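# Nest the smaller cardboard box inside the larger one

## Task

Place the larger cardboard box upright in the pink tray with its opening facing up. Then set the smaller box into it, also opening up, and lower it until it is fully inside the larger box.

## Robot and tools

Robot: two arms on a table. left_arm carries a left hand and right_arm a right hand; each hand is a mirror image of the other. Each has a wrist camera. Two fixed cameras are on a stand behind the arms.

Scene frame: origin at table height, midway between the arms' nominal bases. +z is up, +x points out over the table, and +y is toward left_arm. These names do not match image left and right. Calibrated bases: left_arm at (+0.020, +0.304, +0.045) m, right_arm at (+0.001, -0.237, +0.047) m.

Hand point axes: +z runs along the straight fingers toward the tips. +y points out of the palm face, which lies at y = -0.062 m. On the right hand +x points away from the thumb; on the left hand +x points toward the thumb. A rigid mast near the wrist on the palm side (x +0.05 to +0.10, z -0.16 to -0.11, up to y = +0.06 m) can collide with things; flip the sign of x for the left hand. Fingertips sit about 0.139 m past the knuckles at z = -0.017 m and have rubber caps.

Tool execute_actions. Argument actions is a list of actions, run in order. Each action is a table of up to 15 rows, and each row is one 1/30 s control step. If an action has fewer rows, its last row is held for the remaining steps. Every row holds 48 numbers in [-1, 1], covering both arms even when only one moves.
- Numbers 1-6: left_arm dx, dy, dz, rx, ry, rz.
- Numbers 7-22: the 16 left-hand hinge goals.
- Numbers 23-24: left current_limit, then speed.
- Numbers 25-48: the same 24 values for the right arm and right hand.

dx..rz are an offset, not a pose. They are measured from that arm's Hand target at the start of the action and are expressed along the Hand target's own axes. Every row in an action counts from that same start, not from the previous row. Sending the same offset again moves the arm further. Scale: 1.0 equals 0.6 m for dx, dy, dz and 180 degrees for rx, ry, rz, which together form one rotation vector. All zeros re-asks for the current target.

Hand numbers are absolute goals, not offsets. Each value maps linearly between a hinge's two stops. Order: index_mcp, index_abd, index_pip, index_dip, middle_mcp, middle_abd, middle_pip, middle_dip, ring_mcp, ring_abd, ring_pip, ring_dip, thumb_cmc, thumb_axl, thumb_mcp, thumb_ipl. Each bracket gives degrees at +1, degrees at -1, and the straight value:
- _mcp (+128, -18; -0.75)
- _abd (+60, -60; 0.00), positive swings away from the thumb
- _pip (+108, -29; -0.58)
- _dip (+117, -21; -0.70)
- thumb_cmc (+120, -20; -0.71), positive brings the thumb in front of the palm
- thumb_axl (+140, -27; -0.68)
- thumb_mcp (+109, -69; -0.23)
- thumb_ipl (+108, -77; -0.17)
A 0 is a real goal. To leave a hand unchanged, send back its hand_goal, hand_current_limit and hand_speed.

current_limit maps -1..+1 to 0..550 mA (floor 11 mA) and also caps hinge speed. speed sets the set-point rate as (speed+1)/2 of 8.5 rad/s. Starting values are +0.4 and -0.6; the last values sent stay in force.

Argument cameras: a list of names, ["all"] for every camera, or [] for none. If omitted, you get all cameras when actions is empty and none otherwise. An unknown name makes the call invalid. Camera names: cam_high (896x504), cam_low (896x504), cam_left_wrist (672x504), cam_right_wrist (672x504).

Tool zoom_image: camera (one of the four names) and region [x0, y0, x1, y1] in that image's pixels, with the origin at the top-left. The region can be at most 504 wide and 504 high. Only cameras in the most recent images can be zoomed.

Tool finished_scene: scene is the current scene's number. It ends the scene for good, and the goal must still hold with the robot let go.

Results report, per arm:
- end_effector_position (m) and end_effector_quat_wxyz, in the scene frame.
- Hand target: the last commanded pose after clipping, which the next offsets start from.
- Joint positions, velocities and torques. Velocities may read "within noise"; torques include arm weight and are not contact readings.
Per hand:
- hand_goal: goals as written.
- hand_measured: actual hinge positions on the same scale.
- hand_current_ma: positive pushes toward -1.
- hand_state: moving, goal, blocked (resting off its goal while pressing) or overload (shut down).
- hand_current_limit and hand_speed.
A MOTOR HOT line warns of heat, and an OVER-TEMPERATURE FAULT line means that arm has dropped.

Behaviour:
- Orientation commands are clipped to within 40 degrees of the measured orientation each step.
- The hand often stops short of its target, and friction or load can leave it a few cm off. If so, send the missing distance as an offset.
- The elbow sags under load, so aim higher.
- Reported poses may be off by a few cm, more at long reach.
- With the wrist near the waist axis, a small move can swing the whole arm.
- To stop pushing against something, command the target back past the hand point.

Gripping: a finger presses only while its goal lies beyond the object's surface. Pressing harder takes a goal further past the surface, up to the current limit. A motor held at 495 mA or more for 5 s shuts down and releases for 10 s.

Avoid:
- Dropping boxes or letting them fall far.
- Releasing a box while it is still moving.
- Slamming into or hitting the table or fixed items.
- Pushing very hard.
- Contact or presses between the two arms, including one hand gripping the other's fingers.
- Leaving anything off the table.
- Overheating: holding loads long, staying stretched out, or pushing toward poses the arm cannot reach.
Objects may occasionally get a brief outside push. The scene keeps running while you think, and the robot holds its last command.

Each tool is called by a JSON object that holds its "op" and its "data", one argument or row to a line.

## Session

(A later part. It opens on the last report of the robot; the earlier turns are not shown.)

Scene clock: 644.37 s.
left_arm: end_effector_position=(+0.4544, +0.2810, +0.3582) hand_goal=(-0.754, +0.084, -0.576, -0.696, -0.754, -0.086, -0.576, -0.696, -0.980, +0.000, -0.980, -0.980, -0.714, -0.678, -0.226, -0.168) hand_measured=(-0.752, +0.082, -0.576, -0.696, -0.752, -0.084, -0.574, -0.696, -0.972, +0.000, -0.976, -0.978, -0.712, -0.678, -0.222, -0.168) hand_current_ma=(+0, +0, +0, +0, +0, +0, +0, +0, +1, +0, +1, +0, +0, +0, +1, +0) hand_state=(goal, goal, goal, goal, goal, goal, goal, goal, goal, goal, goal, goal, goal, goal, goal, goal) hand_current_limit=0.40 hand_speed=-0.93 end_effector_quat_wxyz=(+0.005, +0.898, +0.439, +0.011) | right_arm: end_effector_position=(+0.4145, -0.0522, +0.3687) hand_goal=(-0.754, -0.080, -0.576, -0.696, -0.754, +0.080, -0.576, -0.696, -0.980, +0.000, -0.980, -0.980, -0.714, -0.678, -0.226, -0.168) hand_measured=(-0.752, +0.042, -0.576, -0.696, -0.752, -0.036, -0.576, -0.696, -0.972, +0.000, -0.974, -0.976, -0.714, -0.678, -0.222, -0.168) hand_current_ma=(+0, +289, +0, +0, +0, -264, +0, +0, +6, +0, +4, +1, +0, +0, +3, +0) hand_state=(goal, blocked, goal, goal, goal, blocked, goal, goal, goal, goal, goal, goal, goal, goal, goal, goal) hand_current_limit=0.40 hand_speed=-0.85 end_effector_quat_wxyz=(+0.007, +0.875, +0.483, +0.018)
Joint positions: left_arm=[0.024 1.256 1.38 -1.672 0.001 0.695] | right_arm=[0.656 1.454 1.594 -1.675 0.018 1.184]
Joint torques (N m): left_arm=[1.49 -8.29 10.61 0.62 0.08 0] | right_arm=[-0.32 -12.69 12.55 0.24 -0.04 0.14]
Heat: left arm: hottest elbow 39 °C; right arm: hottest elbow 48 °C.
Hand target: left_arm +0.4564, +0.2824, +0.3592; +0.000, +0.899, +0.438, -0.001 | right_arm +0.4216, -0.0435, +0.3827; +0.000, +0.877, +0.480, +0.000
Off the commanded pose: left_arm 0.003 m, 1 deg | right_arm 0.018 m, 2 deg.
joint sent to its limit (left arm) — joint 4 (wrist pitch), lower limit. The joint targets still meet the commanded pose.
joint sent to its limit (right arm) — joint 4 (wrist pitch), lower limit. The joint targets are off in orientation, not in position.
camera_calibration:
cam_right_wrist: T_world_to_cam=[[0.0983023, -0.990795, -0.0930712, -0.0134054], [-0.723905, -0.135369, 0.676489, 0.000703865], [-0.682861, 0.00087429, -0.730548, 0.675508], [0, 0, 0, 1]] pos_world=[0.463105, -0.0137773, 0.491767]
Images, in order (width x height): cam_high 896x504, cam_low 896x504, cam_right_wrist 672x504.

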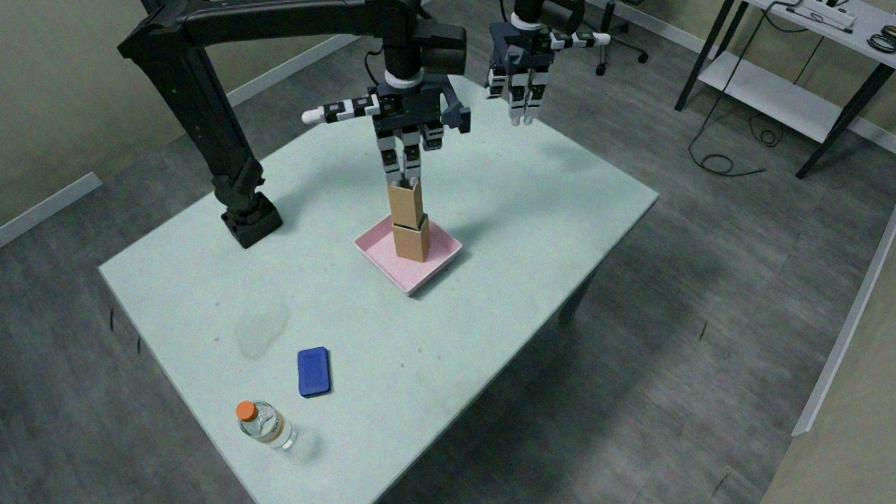

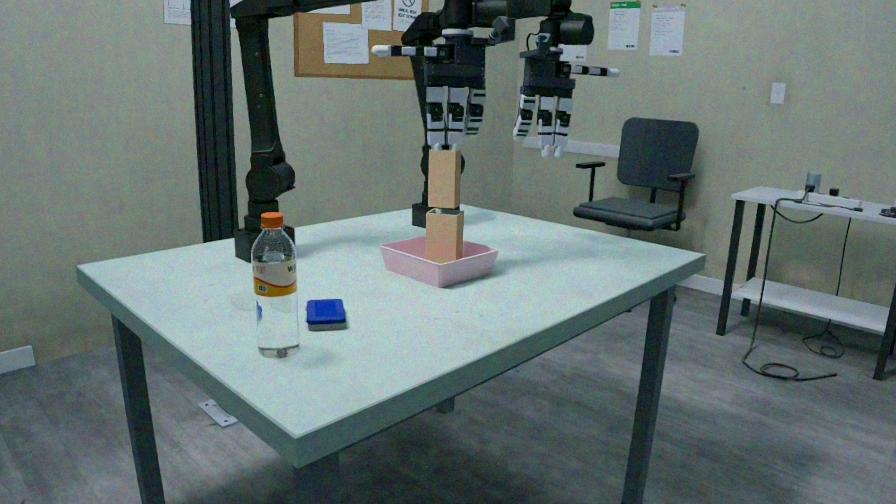

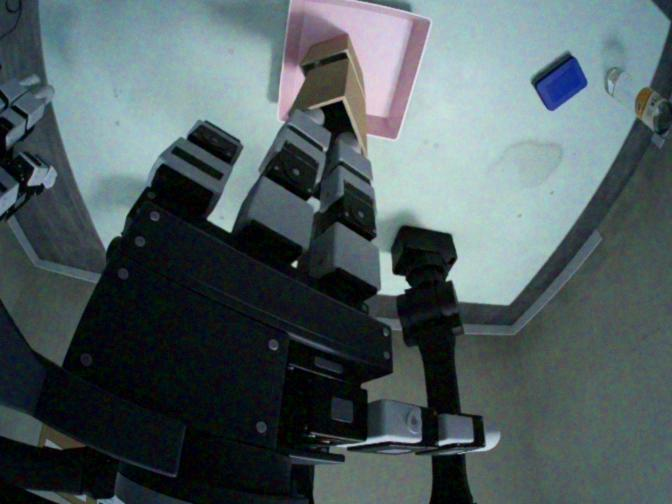

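{"op": "execute_actions", "data": {
  "actions": [
    [[0,0,0,0,0,0,-0.754,0.085,-0.576,-0.696,-0.754,-0.085,-0.576,-0.696,-0.98,0,-0.98,-0.98,-0.714,-0.678,-0.226,-0.168,0.4,-0.93,0.003,-0.002,0.015,0,0,0.008,-0.754,-0.08,-0.576,-0.696,-0.754,0.08,-0.576,-0.696,-0.98,0,-0.98,-0.98,-0.714,-0.678,-0.226,-0.168,0.4,-0.85]]
  ],
  "cameras": ["cam_high", "cam_low", "cam_right_wrist"]
}}

{"op": "zoom_image", "data": {
  "camera": "cam_low",
  "region": [410, 140, 480, 220]
}}

{"op": "zoom_image", "data": {
  "camera": "cam_high",
  "region": [370, 170, 450, 270]
}}

{"op": "zoom_image", "data": {
  "camera": "cam_right_wrist",
  "region": [220, 0, 440, 170]
}}

Scene clock: 664.77 s.
left_arm: end_effector_position=(+0.4544, +0.2810, +0.3582) hand_goal=(-0.754, +0.084, -0.576, -0.696, -0.754, -0.086, -0.576, -0.696, -0.980, +0.000, -0.980, -0.980, -0.714, -0.678, -0.226, -0.168) hand_measured=(-0.752, +0.082, -0.576, -0.696, -0.752, -0.084, -0.574, -0.696, -0.972, +0.000, -0.976, -0.978, -0.712, -0.678, -0.222, -0.168) hand_current_ma=(+0, +0, +0, +0, +0, +0, +0, +0, +1, +0, +1, +0, +0, +0, +1, +0) hand_state=(goal, goal, goal, goal, goal, goal, goal, goal, goal, goal, goal, goal, goal, goal, goal, goal) hand_current_limit=0.40 hand_speed=-0.93 end_effector_quat_wxyz=(+0.005, +0.898, +0.439, +0.011) | right_arm: end_effector_position=(+0.4145, -0.0516, +0.3619) hand_goal=(-0.754, -0.080, -0.576, -0.696, -0.754, +0.080, -0.576, -0.696, -0.980, +0.000, -0.980, -0.980, -0.714, -0.678, -0.226, -0.168) hand_measured=(-0.752, +0.042, -0.576, -0.696, -0.752, -0.036, -0.576, -0.696, -0.972, +0.000, -0.974, -0.976, -0.714, -0.678, -0.222, -0.168) hand_current_ma=(+0, +289, +0, +0, +0, -264, +0, +0, +6, +0, +4, +1, +0, +0, +3, +0) hand_state=(goal, blocked, goal, goal, goal, blocked, goal, goal, goal, goal, goal, goal, goal, goal, goal, goal) hand_current_limit=0.40 hand_speed=-0.85 end_effector_quat_wxyz=(+0.006, +0.882, +0.470, +0.011)
Joint positions: left_arm=[0.024 1.256 1.38 -1.672 0.001 0.695] | right_arm=[0.656 1.47 1.594 -1.675 0.014 1.214]
Joint torques (N m): left_arm=[1.49 -8.41 10.58 0.62 0.08 -0.01] | right_arm=[-0.73 -12.4 12.59 -0.05 0.03 0.16]
Heat: left arm: hottest elbow 39 °C; right arm: hottest elbow 53 °C.
Hand target: left_arm +0.4564, +0.2824, +0.3592; +0.000, +0.899, +0.438, -0.001 | right_arm +0.4216, -0.0414, +0.3736; +0.000, +0.883, +0.469, +0.000
Off the commanded pose: left_arm 0.003 m, 1 deg | right_arm 0.017 m, 1 deg.
joint sent to its limit (left arm) — joint 4 (wrist pitch), lower limit. The joint targets still meet the commanded pose.
joint sent to its limit (right arm) — joint 4 (wrist pitch), lower limit. The joint targets are off in orientation, not in position.
camera_calibration:
cam_right_wrist: T_world_to_cam=[[0.0679348, -0.993641, -0.0897863, -0.00230666], [-0.717353, -0.111193, 0.687779, -0.0000932851], [-0.69339, 0.0176843, -0.720346, 0.672032], [0, 0, 0, 1]] pos_world=[0.46607, -0.0141868, 0.483952]
Images, in order (width x height): cam_high 896x504, cam_low 896x504, cam_right_wrist 672x504.

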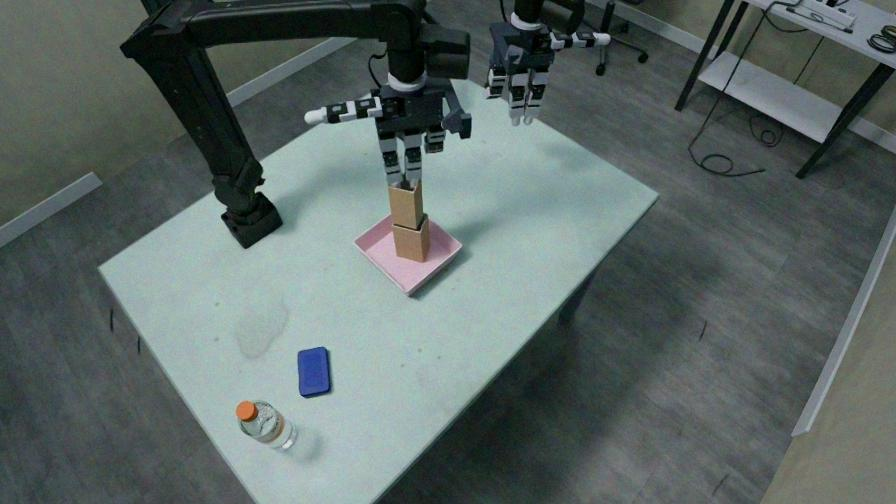

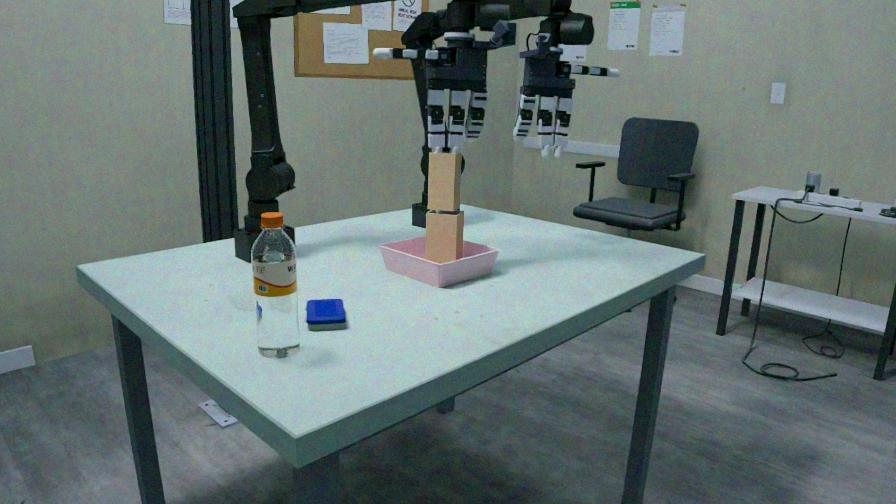

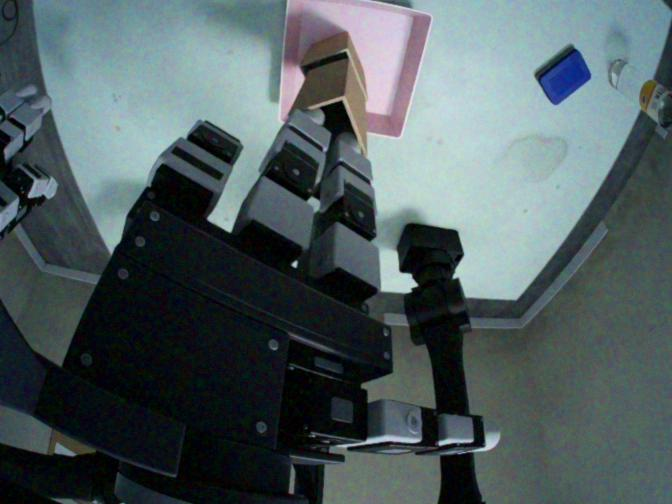

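Scaled by 6.300 from the camera's 896x504 image, which has a finer 1280x720 frame.

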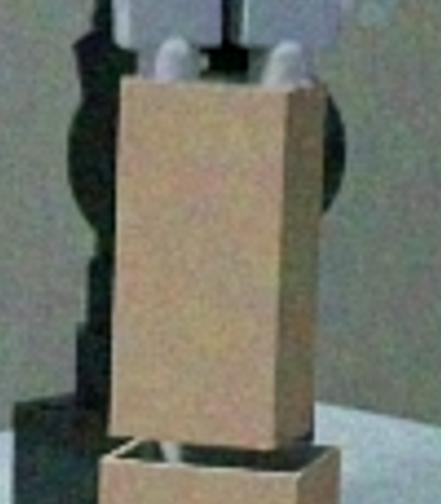

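Scaled by 5.040 from the camera's 896x504 image, which has a finer 1280x720 frame.

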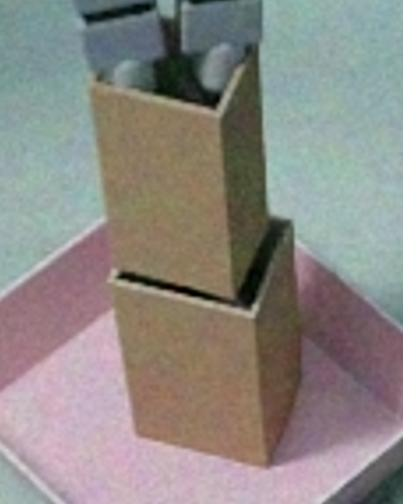

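Scaled by 2.291 from the camera's 672x504 image, which has a finer 960x720 frame.

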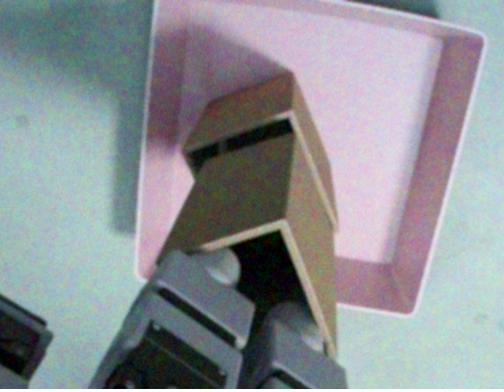

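{"op": "execute_actions", "data": {
  "actions": [
    [[0,0,0,0,0,0,-0.754,0.085,-0.576,-0.696,-0.754,-0.085,-0.576,-0.696,-0.98,0,-0.98,-0.98,-0.714,-0.678,-0.226,-0.168,0.4,-0.93,0.0092,-0.0042,0,0,0,0,-0.754,-0.08,-0.576,-0.696,-0.754,0.08,-0.576,-0.696,-0.98,0,-0.98,-0.98,-0.714,-0.678,-0.226,-0.168,0.4,-0.85]]
  ],
  "cameras": ["cam_high", "cam_low"]
}}

{"op": "zoom_image", "data": {
  "camera": "cam_low",
  "region": [410, 140, 480, 220]
}}

{"op": "zoom_image", "data": {
  "camera": "cam_high",
  "region": [370, 170, 450, 270]
}}

Scene clock: 677.87 s.
left_arm: end_effector_position=(+0.4544, +0.2810, +0.3582) hand_goal=(-0.754, +0.084, -0.576, -0.696, -0.754, -0.086, -0.576, -0.696, -0.980, +0.000, -0.980, -0.980, -0.714, -0.678, -0.226, -0.168) hand_measured=(-0.752, +0.082, -0.576, -0.696, -0.752, -0.084, -0.574, -0.696, -0.972, +0.000, -0.976, -0.978, -0.712, -0.678, -0.222, -0.168) hand_current_ma=(+0, +0, +0, +0, +0, +0, +0, +0, +1, +0, +1, +0, +0, +0, +1, +0) hand_state=(goal, goal, goal, goal, goal, goal, goal, goal, goal, goal, goal, goal, goal, goal, goal, goal) hand_current_limit=0.40 hand_speed=-0.93 end_effector_quat_wxyz=(+0.005, +0.898, +0.439, +0.011) | right_arm: end_effector_position=(+0.4147, -0.0462, +0.3628) hand_goal=(-0.754, -0.080, -0.576, -0.696, -0.754, +0.080, -0.576, -0.696, -0.980, +0.000, -0.980, -0.980, -0.714, -0.678, -0.226, -0.168) hand_measured=(-0.752, +0.042, -0.576, -0.696, -0.752, -0.036, -0.576, -0.696, -0.972, +0.000, -0.974, -0.976, -0.714, -0.678, -0.222, -0.168) hand_current_ma=(+0, +289, +0, +0, +0, -264, +0, +0, +6, +0, +4, +1, +0, +0, +3, +0) hand_state=(goal, blocked, goal, goal, goal, blocked, goal, goal, goal, goal, goal, goal, goal, goal, goal, goal) hand_current_limit=0.40 hand_speed=-0.85 end_effector_quat_wxyz=(+0.005, +0.883, +0.470, +0.012)
Joint positions: left_arm=[0.024 1.256 1.38 -1.672 0.001 0.695] | right_arm=[0.665 1.477 1.604 -1.675 0.013 1.224]
Joint torques (N m): left_arm=[1.49 -8.35 10.63 0.61 0.08 0] | right_arm=[0.62 -12.92 12.57 0.01 -0.04 0.14]
Motor temperatures (°C): left_arm=[26 31 39 24 24 26] | right_arm=[27 28 54 25 23 25]
Heat: left arm: hottest elbow 39 °C; right arm: hottest elbow 54 °C.
Hand target: left_arm +0.4564, +0.2824, +0.3592; +0.000, +0.899, +0.438, -0.001 | right_arm +0.4226, -0.0353, +0.3738; +0.000, +0.883, +0.469, +0.000
Off the commanded pose: left_arm 0.003 m, 1 deg | right_arm 0.017 m, 2 deg.
joint sent to its limit (left arm) — joint 4 (wrist pitch), lower limit. The joint targets still meet the commanded pose.
joint sent to its limit (right arm) — joint 4 (wrist pitch), lower limit. The joint targets are off in orientation, not in position.
Images, in order (width x height): cam_high 896x504, cam_low 896x504.

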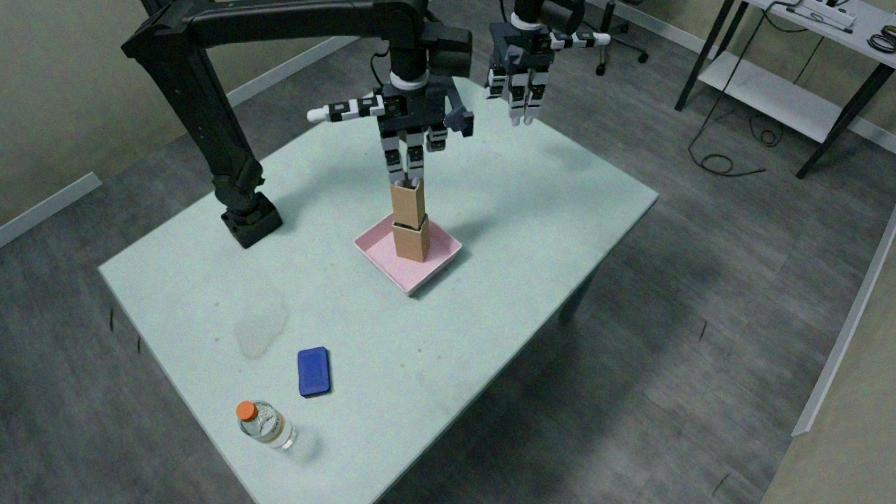

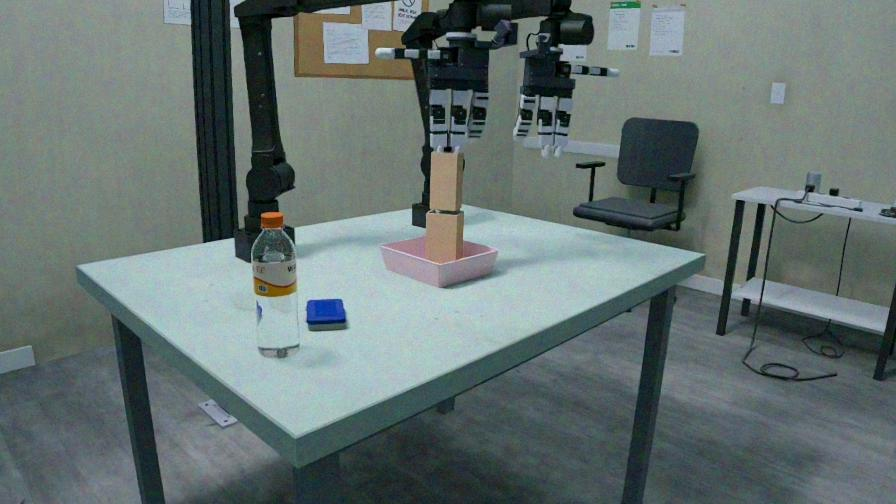

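Scaled by 6.300 from the camera's 896x504 image, which has a finer 1280x720 frame.

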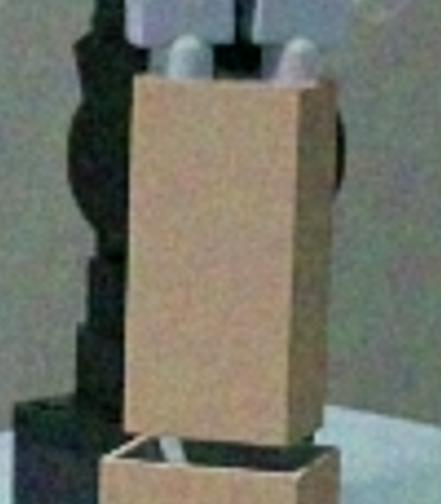

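Scaled by 5.040 from the camera's 896x504 image, which has a finer 1280x720 frame.

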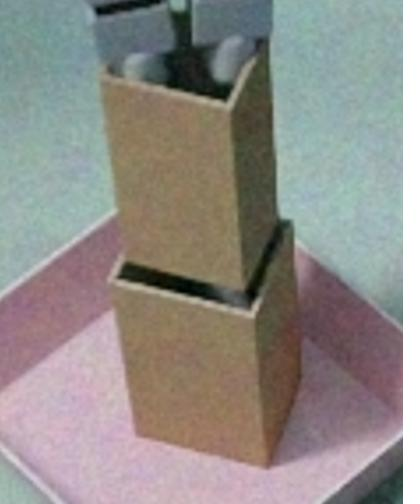

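{"op": "execute_actions", "data": {
  "actions": [
    [[0,0,0,0,0,0,-0.754,0.085,-0.576,-0.696,-0.754,-0.085,-0.576,-0.696,-0.98,0,-0.98,-0.98,-0.714,-0.678,-0.226,-0.168,0.4,-0.93,0,0,0.015,0,0,0,-0.754,-0.08,-0.576,-0.696,-0.754,0.08,-0.576,-0.696,-0.98,0,-0.98,-0.98,-0.714,-0.678,-0.226,-0.168,0.4,-0.85]]
  ],
  "cameras": ["cam_high", "cam_low"]
}}

{"op": "zoom_image", "data": {
  "camera": "cam_low",
  "region": [410, 140, 480, 220]
}}

{"op": "zoom_image", "data": {
  "camera": "cam_high",
  "region": [370, 170, 450, 270]
}}

Scene clock: 687.77 s.
left_arm: end_effector_position=(+0.4544, +0.2810, +0.3582) hand_goal=(-0.754, +0.084, -0.576, -0.696, -0.754, -0.086, -0.576, -0.696, -0.980, +0.000, -0.980, -0.980, -0.714, -0.678, -0.226, -0.168) hand_measured=(-0.752, +0.082, -0.576, -0.696, -0.752, -0.084, -0.574, -0.696, -0.972, +0.000, -0.976, -0.978, -0.712, -0.678, -0.222, -0.168) hand_current_ma=(+0, +0, +0, +0, +0, +0, +0, +0, +1, +0, +1, +0, +0, +0, +1, +0) hand_state=(goal, goal, goal, goal, goal, goal, goal, goal, goal, goal, goal, goal, goal, goal, goal, goal) hand_current_limit=0.40 hand_speed=-0.93 end_effector_quat_wxyz=(+0.005, +0.898, +0.439, +0.011) | right_arm: end_effector_position=(+0.4162, -0.0442, +0.3567) hand_goal=(-0.754, -0.080, -0.576, -0.696, -0.754, +0.080, -0.576, -0.696, -0.980, +0.000, -0.980, -0.980, -0.714, -0.678, -0.226, -0.168) hand_measured=(-0.752, +0.042, -0.576, -0.696, -0.752, -0.036, -0.576, -0.696, -0.972, +0.000, -0.974, -0.976, -0.714, -0.678, -0.222, -0.168) hand_current_ma=(+0, +289, +0, +0, +0, -264, +0, +0, +6, +0, +4, +1, +0, +0, +3, +0) hand_state=(goal, blocked, goal, goal, goal, blocked, goal, goal, goal, goal, goal, goal, goal, goal, goal, goal) hand_current_limit=0.40 hand_speed=-0.85 end_effector_quat_wxyz=(+0.004, +0.883, +0.470, +0.005)
Joint positions: left_arm=[0.024 1.256 1.38 -1.672 0.001 0.695] | right_arm=[0.665 1.49 1.604 -1.675 0.009 1.224]
Joint torques (N m): left_arm=[1.61 -8.29 10.62 0.61 0.08 -0.01] | right_arm=[-0.26 -13.51 11.74 0.24 -0.03 0.12]
Heat: left arm: hottest elbow 39 °C; right arm: hottest elbow 54 °C.
Hand target: left_arm +0.4564, +0.2824, +0.3592; +0.000, +0.899, +0.438, -0.001 | right_arm +0.4226, -0.0353, +0.3648; +0.000, +0.883, +0.469, +0.000
Off the commanded pose: left_arm 0.003 m, 1 deg | right_arm 0.014 m, 1 deg.
joint sent to its limit (left arm) — joint 4 (wrist pitch), lower limit. The joint targets still meet the commanded pose.
joint sent to its limit (right arm) — joint 4 (wrist pitch), lower limit. The joint targets still meet the commanded pose.
Images, in order (width x height): cam_high 896x504, cam_low 896x504.

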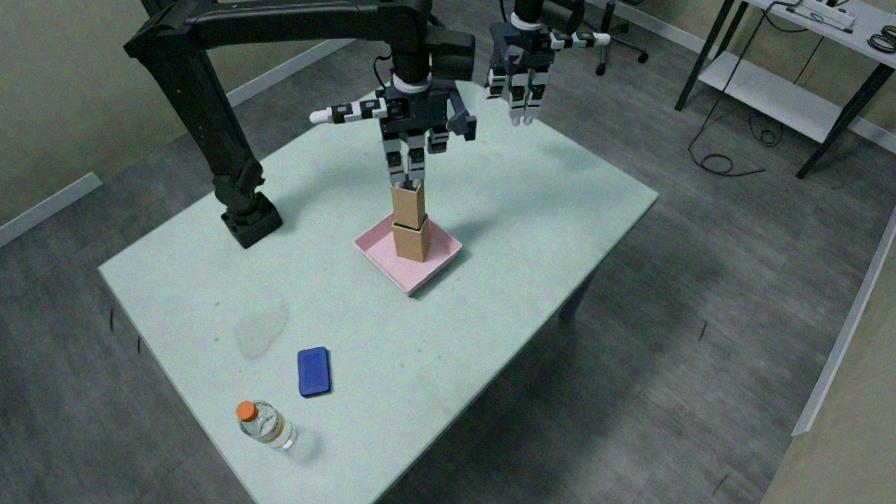

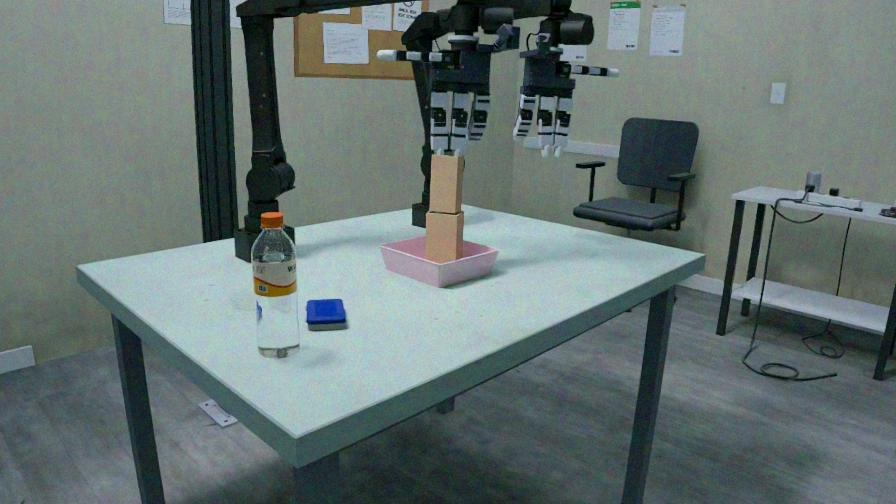

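Scaled by 6.300 from the camera's 896x504 image, which has a finer 1280x720 frame.

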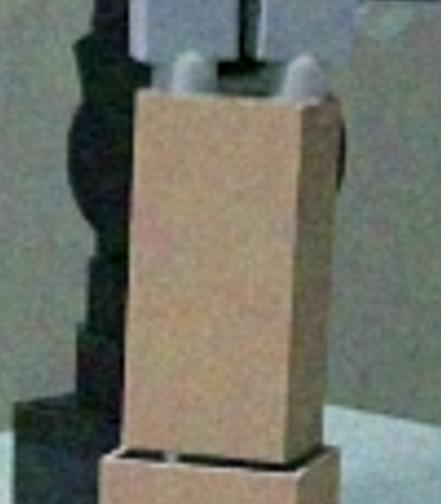

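Scaled by 5.040 from the camera's 896x504 image, which has a finer 1280x720 frame.

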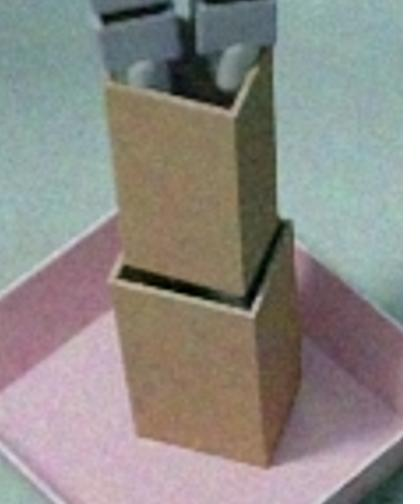

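{"op": "execute_actions", "data": {
  "actions": [
    [[0,0,0,0,0,0,-0.754,0.085,-0.576,-0.696,-0.754,-0.085,-0.576,-0.696,-0.98,0,-0.98,-0.98,-0.714,-0.678,-0.226,-0.168,0.4,-0.93,0,0,0.014,0,0,0,-0.754,-0.08,-0.576,-0.696,-0.754,0.08,-0.576,-0.696,-0.98,0,-0.98,-0.98,-0.714,-0.678,-0.226,-0.168,0.4,-0.85]]
  ],
  "cameras": ["cam_high", "cam_low", "cam_right_wrist"]
}}

{"op": "zoom_image", "data": {
  "camera": "cam_low",
  "region": [410, 140, 480, 220]
}}

{"op": "zoom_image", "data": {
  "camera": "cam_high",
  "region": [370, 170, 450, 270]
}}

{"op": "zoom_image", "data": {
  "camera": "cam_right_wrist",
  "region": [220, 0, 440, 170]
}}

Scene clock: 697.90 s.
left_arm: end_effector_position=(+0.4544, +0.2810, +0.3582) hand_goal=(-0.754, +0.084, -0.576, -0.696, -0.754, -0.086, -0.576, -0.696, -0.980, +0.000, -0.980, -0.980, -0.714, -0.678, -0.226, -0.168) hand_measured=(-0.752, +0.082, -0.576, -0.696, -0.752, -0.084, -0.574, -0.696, -0.972, +0.000, -0.976, -0.978, -0.712, -0.678, -0.222, -0.168) hand_current_ma=(+0, +0, +0, +0, +0, +0, +0, +0, +1, +0, +1, +0, +0, +0, +1, +0) hand_state=(goal, goal, goal, goal, goal, goal, goal, goal, goal, goal, goal, goal, goal, goal, goal, goal) hand_current_limit=0.40 hand_speed=-0.93 end_effector_quat_wxyz=(+0.005, +0.898, +0.439, +0.011) | right_arm: end_effector_position=(+0.4171, -0.0428, +0.3526) hand_goal=(-0.754, -0.080, -0.576, -0.696, -0.754, +0.080, -0.576, -0.696, -0.980, +0.000, -0.980, -0.980, -0.714, -0.678, -0.226, -0.168) hand_measured=(-0.752, +0.042, -0.576, -0.696, -0.752, -0.036, -0.576, -0.696, -0.972, +0.000, -0.974, -0.976, -0.714, -0.678, -0.222, -0.168) hand_current_ma=(+0, +289, +0, +0, +0, -264, +0, +0, +6, +0, +4, +1, +0, +0, +3, +0) hand_state=(goal, blocked, goal, goal, goal, blocked, goal, goal, goal, goal, goal, goal, goal, goal, goal, goal) hand_current_limit=0.40 hand_speed=-0.85 end_effector_quat_wxyz=(+0.003, +0.883, +0.470, +0.001)
Joint positions: left_arm=[0.024 1.256 1.38 -1.672 0.001 0.695] | right_arm=[0.665 1.499 1.604 -1.675 0.005 1.224]
Joint torques (N m): left_arm=[1.55 -8.41 10.65 0.62 0.08 -0.01] | right_arm=[0.44 -13.1 11.1 0.12 -0.05 0.14]
Heat: left arm: hottest elbow 39 °C; right arm: hottest elbow 53 °C.
Hand target: left_arm +0.4564, +0.2824, +0.3592; +0.000, +0.899, +0.438, -0.001 | right_arm +0.4226, -0.0354, +0.3564; +0.000, +0.883, +0.469, +0.000
Off the commanded pose: left_arm 0.003 m, 1 deg | right_arm 0.010 m, 0 deg.
joint sent to its limit (left arm) — joint 4 (wrist pitch), lower limit. The joint targets still meet the commanded pose.
joint sent to its limit (right arm) — joint 4 (wrist pitch), lower limit. The joint targets still meet the commanded pose.
camera_calibration:
cam_right_wrist: T_world_to_cam=[[0.0654783, -0.994057, -0.0869715, 0.00556888], [-0.703271, -0.107805, 0.702701, -0.0018182], [-0.7079, 0.0151528, -0.70615, 0.667949], [0, 0, 0, 1]] pos_world=[0.471198, -0.00478155, 0.473434]
Images, in order (width x height): cam_high 896x504, cam_low 896x504, cam_right_wrist 672x504.

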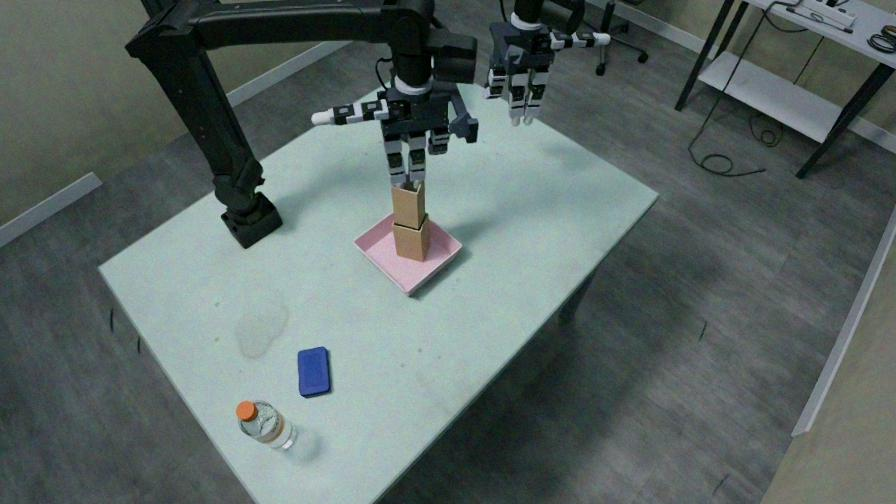

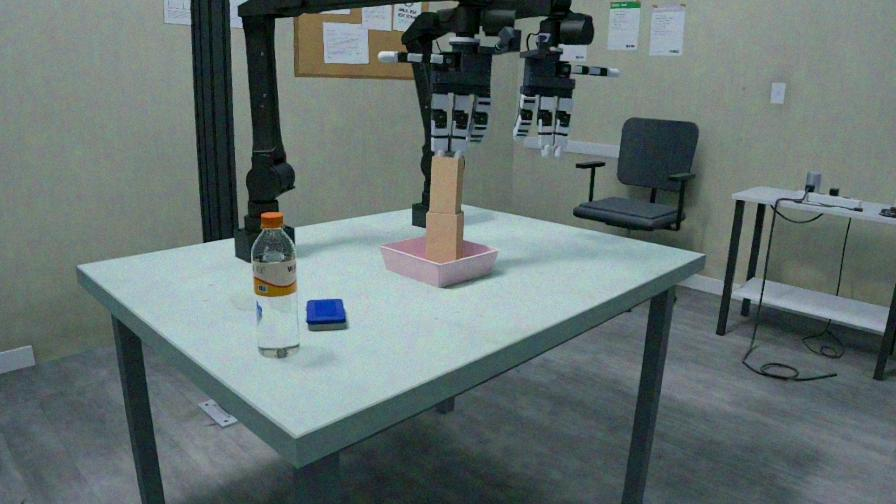

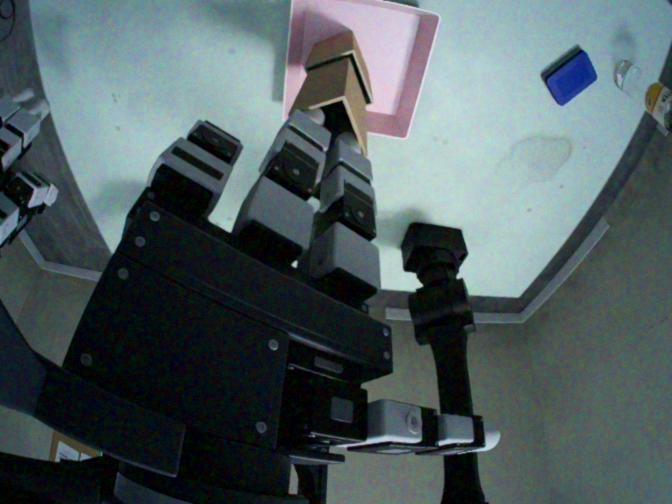

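Scaled by 6.300 from the camera's 896x504 image, which has a finer 1280x720 frame.

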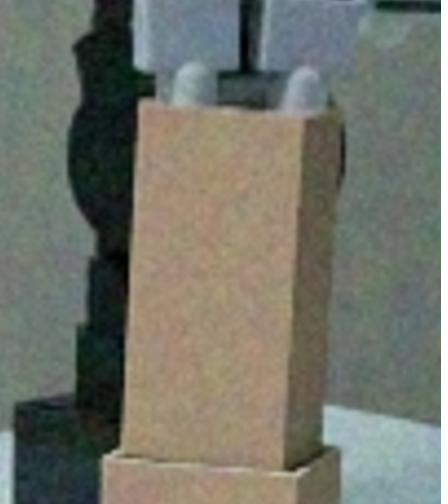

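Scaled by 5.040 from the camera's 896x504 image, which has a finer 1280x720 frame.

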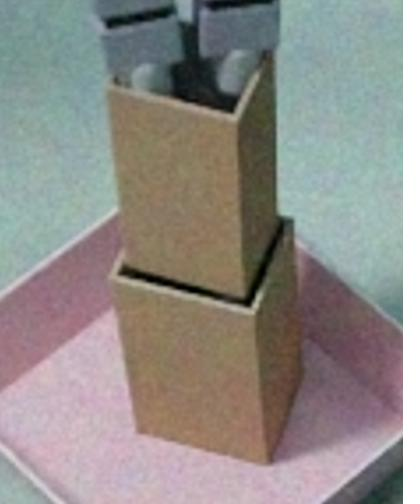

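Scaled by 2.291 from the camera's 672x504 image, which has a finer 960x720 frame.

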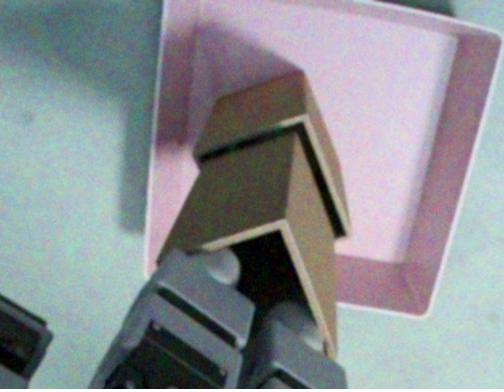

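{"op": "execute_actions", "data": {
  "actions": [
    [[0,0,0,0,0,0,-0.754,0.085,-0.576,-0.696,-0.754,-0.085,-0.576,-0.696,-0.98,0,-0.98,-0.98,-0.714,-0.678,-0.226,-0.168,0.4,-0.93,0,0.006,0.012,0,0,0,-0.754,-0.08,-0.576,-0.696,-0.754,0.08,-0.576,-0.696,-0.98,0,-0.98,-0.98,-0.714,-0.678,-0.226,-0.168,0.4,-0.85]]
  ],
  "cameras": ["cam_high", "cam_low", "cam_right_wrist"]
}}

{"op": "zoom_image", "data": {
  "camera": "cam_low",
  "region": [410, 140, 480, 220]
}}

{"op": "zoom_image", "data": {
  "camera": "cam_high",
  "region": [370, 170, 450, 270]
}}

{"op": "zoom_image", "data": {
  "camera": "cam_right_wrist",
  "region": [220, 0, 440, 170]
}}

Scene clock: 717.53 s.
left_arm: end_effector_position=(+0.4544, +0.2810, +0.3582) hand_goal=(-0.754, +0.084, -0.576, -0.696, -0.754, -0.086, -0.576, -0.696, -0.980, +0.000, -0.980, -0.980, -0.714, -0.678, -0.226, -0.168) hand_measured=(-0.752, +0.082, -0.576, -0.696, -0.752, -0.084, -0.574, -0.696, -0.972, +0.000, -0.976, -0.978, -0.712, -0.678, -0.222, -0.168) hand_current_ma=(+0, +0, +0, +0, +0, +0, +0, +0, +1, +0, +1, +0, +0, +0, +1, +0) hand_state=(goal, goal, goal, goal, goal, goal, goal, goal, goal, goal, goal, goal, goal, goal, goal, goal) hand_current_limit=0.40 hand_speed=-0.93 end_effector_quat_wxyz=(+0.005, +0.898, +0.439, +0.011) | right_arm: end_effector_position=(+0.4181, -0.0417, +0.3489) hand_goal=(-0.754, -0.080, -0.576, -0.696, -0.754, +0.080, -0.576, -0.696, -0.980, +0.000, -0.980, -0.980, -0.714, -0.678, -0.226, -0.168) hand_measured=(-0.752, +0.042, -0.576, -0.696, -0.752, -0.036, -0.576, -0.696, -0.972, +0.000, -0.974, -0.976, -0.714, -0.678, -0.222, -0.168) hand_current_ma=(+0, +289, +0, +0, +0, -264, +0, +0, +6, +0, +4, +1, +0, +0, +3, +0) hand_state=(goal, blocked, goal, goal, goal, blocked, goal, goal, goal, goal, goal, goal, goal, goal, goal, goal) hand_current_limit=0.40 hand_speed=-0.85 end_effector_quat_wxyz=(+0.002, +0.883, +0.470, -0.004)
Joint positions: left_arm=[0.024 1.256 1.38 -1.672 0.001 0.695] | right_arm=[0.665 1.507 1.604 -1.675 0.003 1.224]
Joint torques (N m): left_arm=[1.55 -8.29 10.62 0.61 0.08 0] | right_arm=[-1.14 -13.51 10.24 0.14 0.04 0.06]
Heat: left arm: hottest elbow 39 °C; right arm: hottest elbow 52 °C.
Hand target: left_arm +0.4564, +0.2824, +0.3592; +0.000, +0.899, +0.438, -0.001 | right_arm +0.4256, -0.0374, +0.3492; +0.000, +0.883, +0.469, +0.000
Off the commanded pose: left_arm 0.003 m, 1 deg | right_arm 0.009 m, 0 deg.
joint sent to its limit (left arm) — joint 4 (wrist pitch), lower limit. The joint targets still meet the commanded pose.
camera_calibration:
cam_right_wrist: T_world_to_cam=[[0.0647436, -0.994358, -0.0840291, 0.00553084], [-0.697732, -0.105309, 0.708576, -0.00265179], [-0.713427, 0.0127541, -0.700614, 0.666245], [0, 0, 0, 1]] pos_world=[0.473108, -0.00327698, 0.469124]
Images, in order (width x height): cam_high 896x504, cam_low 896x504, cam_right_wrist 672x504.

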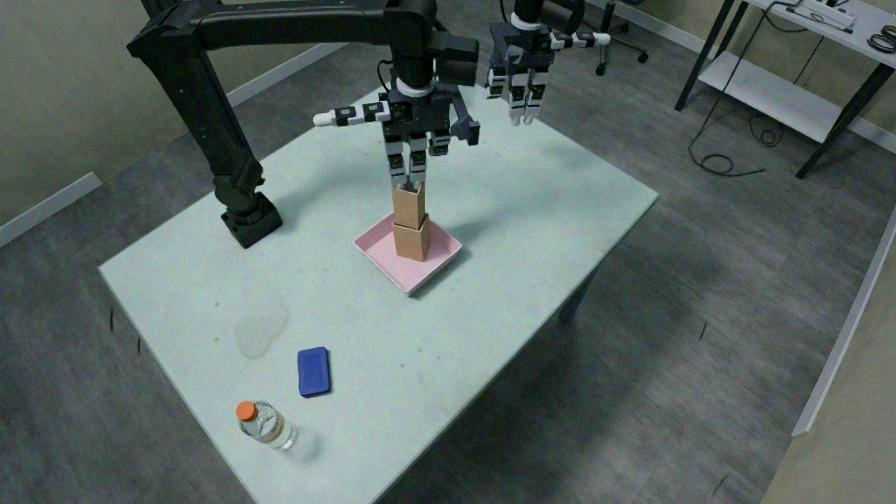

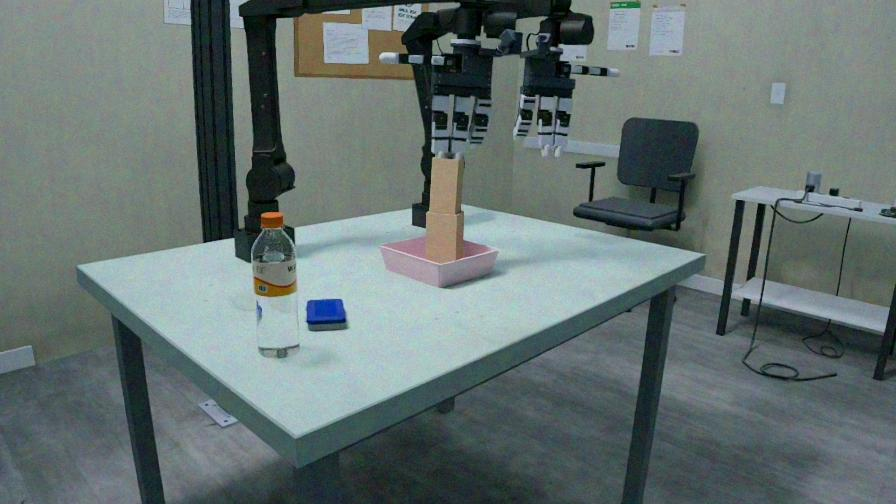

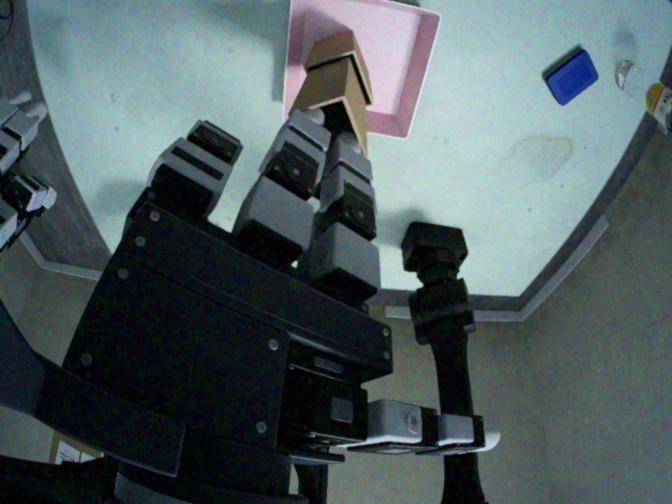

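Scaled by 6.300 from the camera's 896x504 image, which has a finer 1280x720 frame.

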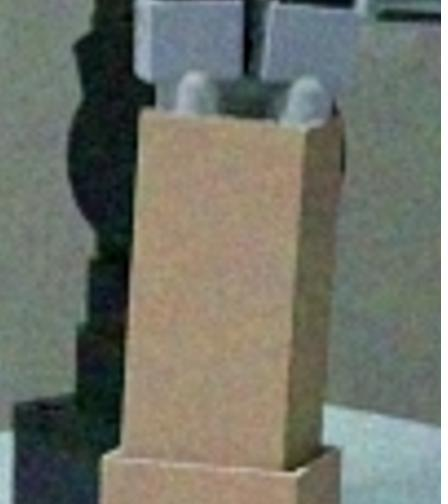

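Scaled by 5.040 from the camera's 896x504 image, which has a finer 1280x720 frame.

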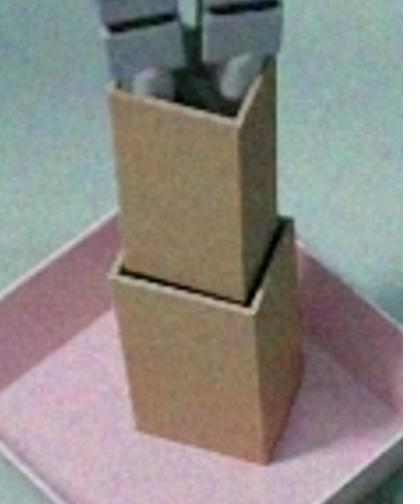

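Scaled by 2.291 from the camera's 672x504 image, which has a finer 960x720 frame.

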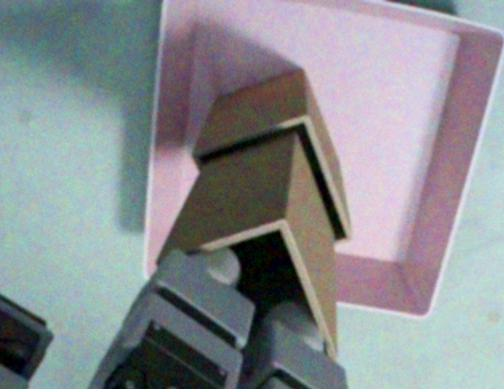

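{"op": "execute_actions", "data": {
  "actions": [
    [[0,0,0,0,0,0,-0.754,0.085,-0.576,-0.696,-0.754,-0.085,-0.576,-0.696,-0.98,0,-0.98,-0.98,-0.714,-0.678,-0.226,-0.168,0.4,-0.93,0,0,0.018,0,0,0,-0.754,-0.08,-0.576,-0.696,-0.754,0.08,-0.576,-0.696,-0.98,0,-0.98,-0.98,-0.714,-0.678,-0.226,-0.168,0.4,-0.85]]
  ],
  "cameras": ["cam_high", "cam_low", "cam_right_wrist"]
}}

{"op": "zoom_image", "data": {
  "camera": "cam_low",
  "region": [410, 140, 480, 220]
}}

{"op": "zoom_image", "data": {
  "camera": "cam_high",
  "region": [370, 170, 450, 270]
}}

{"op": "zoom_image", "data": {
  "camera": "cam_right_wrist",
  "region": [220, 0, 440, 170]
}}

Scene clock: 726.00 s.
left_arm: end_effector_position=(+0.4544, +0.2810, +0.3582) hand_goal=(-0.754, +0.084, -0.576, -0.696, -0.754, -0.086, -0.576, -0.696, -0.980, +0.000, -0.980, -0.980, -0.714, -0.678, -0.226, -0.168) hand_measured=(-0.752, +0.082, -0.576, -0.696, -0.752, -0.084, -0.574, -0.696, -0.972, +0.000, -0.976, -0.978, -0.712, -0.678, -0.222, -0.168) hand_current_ma=(+0, +0, +0, +0, +0, +0, +0, +0, +1, +0, +1, +0, +0, +0, +1, +0) hand_state=(goal, goal, goal, goal, goal, goal, goal, goal, goal, goal, goal, goal, goal, goal, goal, goal) hand_current_limit=0.40 hand_speed=-0.93 end_effector_quat_wxyz=(+0.005, +0.898, +0.439, +0.011) | right_arm: end_effector_position=(+0.4214, -0.0391, +0.3472) hand_goal=(-0.754, -0.080, -0.576, -0.696, -0.754, +0.080, -0.576, -0.696, -0.980, +0.000, -0.980, -0.980, -0.714, -0.678, -0.226, -0.168) hand_measured=(-0.752, +0.042, -0.576, -0.696, -0.752, -0.036, -0.576, -0.696, -0.972, +0.000, -0.974, -0.976, -0.714, -0.678, -0.222, -0.168) hand_current_ma=(+0, +289, +0, +0, +0, -264, +0, +0, +6, +0, +4, +1, +0, +0, +3, +0) hand_state=(goal, blocked, goal, goal, goal, blocked, goal, goal, goal, goal, goal, goal, goal, goal, goal, goal) hand_current_limit=0.40 hand_speed=-0.85 end_effector_quat_wxyz=(+0.001, +0.883, +0.470, +0.004)
Joint positions: left_arm=[0.024 1.256 1.38 -1.672 0.001 0.695] | right_arm=[0.665 1.507 1.6 -1.654 0.003 1.224]
Joint torques (N m): left_arm=[1.49 -8.35 10.63 0.62 0.08 0] | right_arm=[-0.32 -13.86 8.25 0.8 -0.02 0.05]
Heat: left arm: hottest elbow 40 °C; right arm: hottest elbow 51 °C.
Hand target: left_arm +0.4564, +0.2824, +0.3592; +0.000, +0.899, +0.438, -0.001 | right_arm +0.4256, -0.0374, +0.3383; +0.000, +0.883, +0.469, +0.000
Off the commanded pose: left_arm 0.003 m, 1 deg | right_arm 0.010 m, 1 deg.
joint sent to its limit (left arm) — joint 4 (wrist pitch), lower limit. The joint targets still meet the commanded pose.
camera_calibration:
cam_right_wrist: T_world_to_cam=[[0.0659106, -0.993466, -0.0931755, 0.0103793], [-0.706859, -0.112395, 0.698368, 0.00823935], [-0.704277, 0.0198321, -0.709648, 0.666998], [0, 0, 0, 1]] pos_world=[0.474891, -0.00199039, 0.468547]
Images, in order (width x height): cam_high 896x504, cam_low 896x504, cam_right_wrist 672x504.

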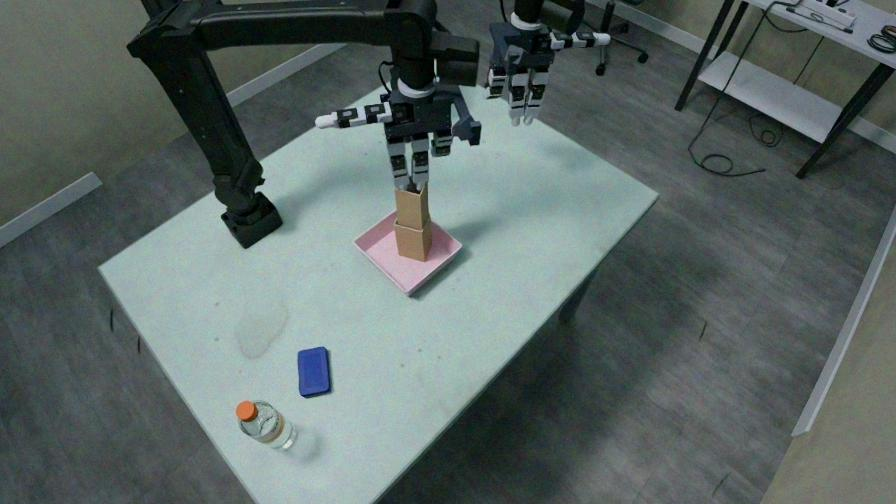

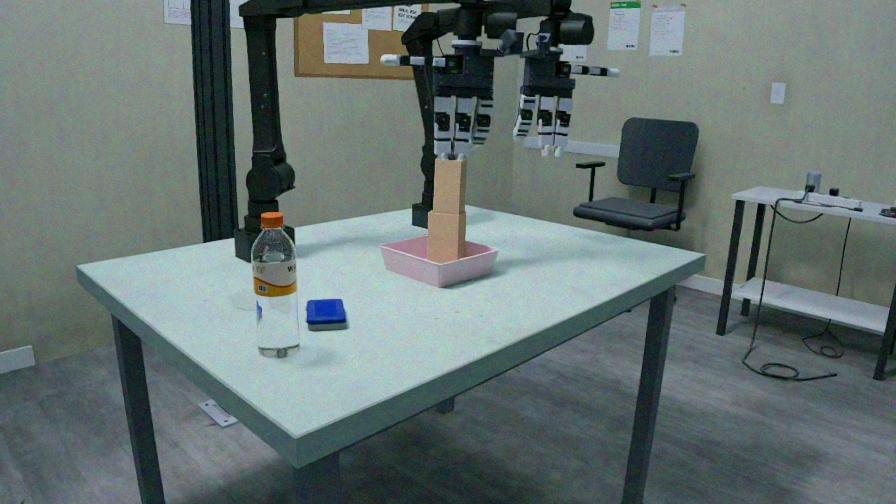

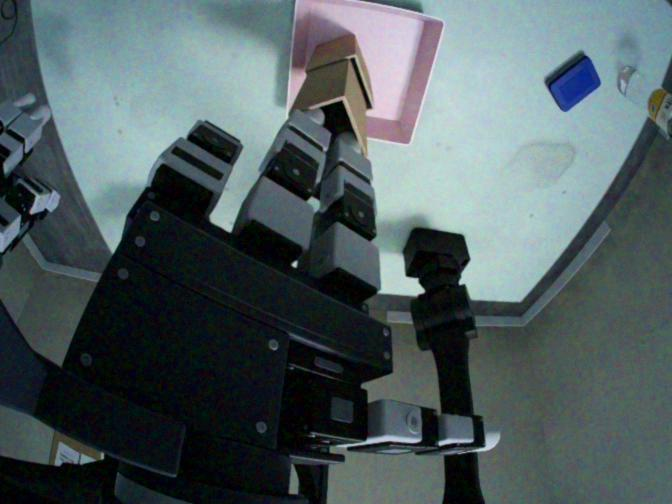

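Scaled by 6.300 from the camera's 896x504 image, which has a finer 1280x720 frame.

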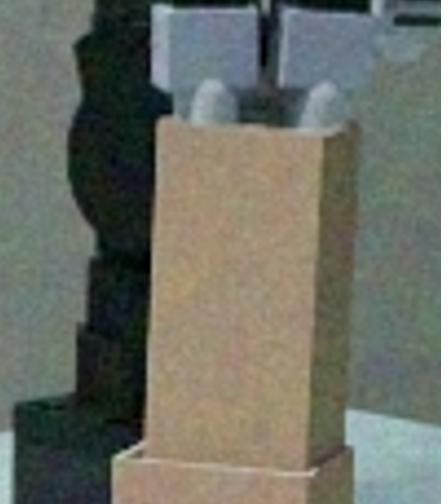

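Scaled by 5.040 from the camera's 896x504 image, which has a finer 1280x720 frame.

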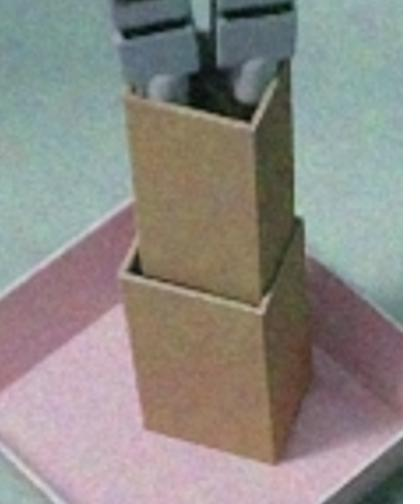

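Scaled by 2.291 from the camera's 672x504 image, which has a finer 960x720 frame.

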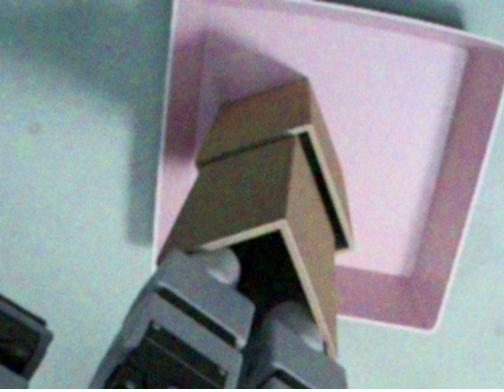

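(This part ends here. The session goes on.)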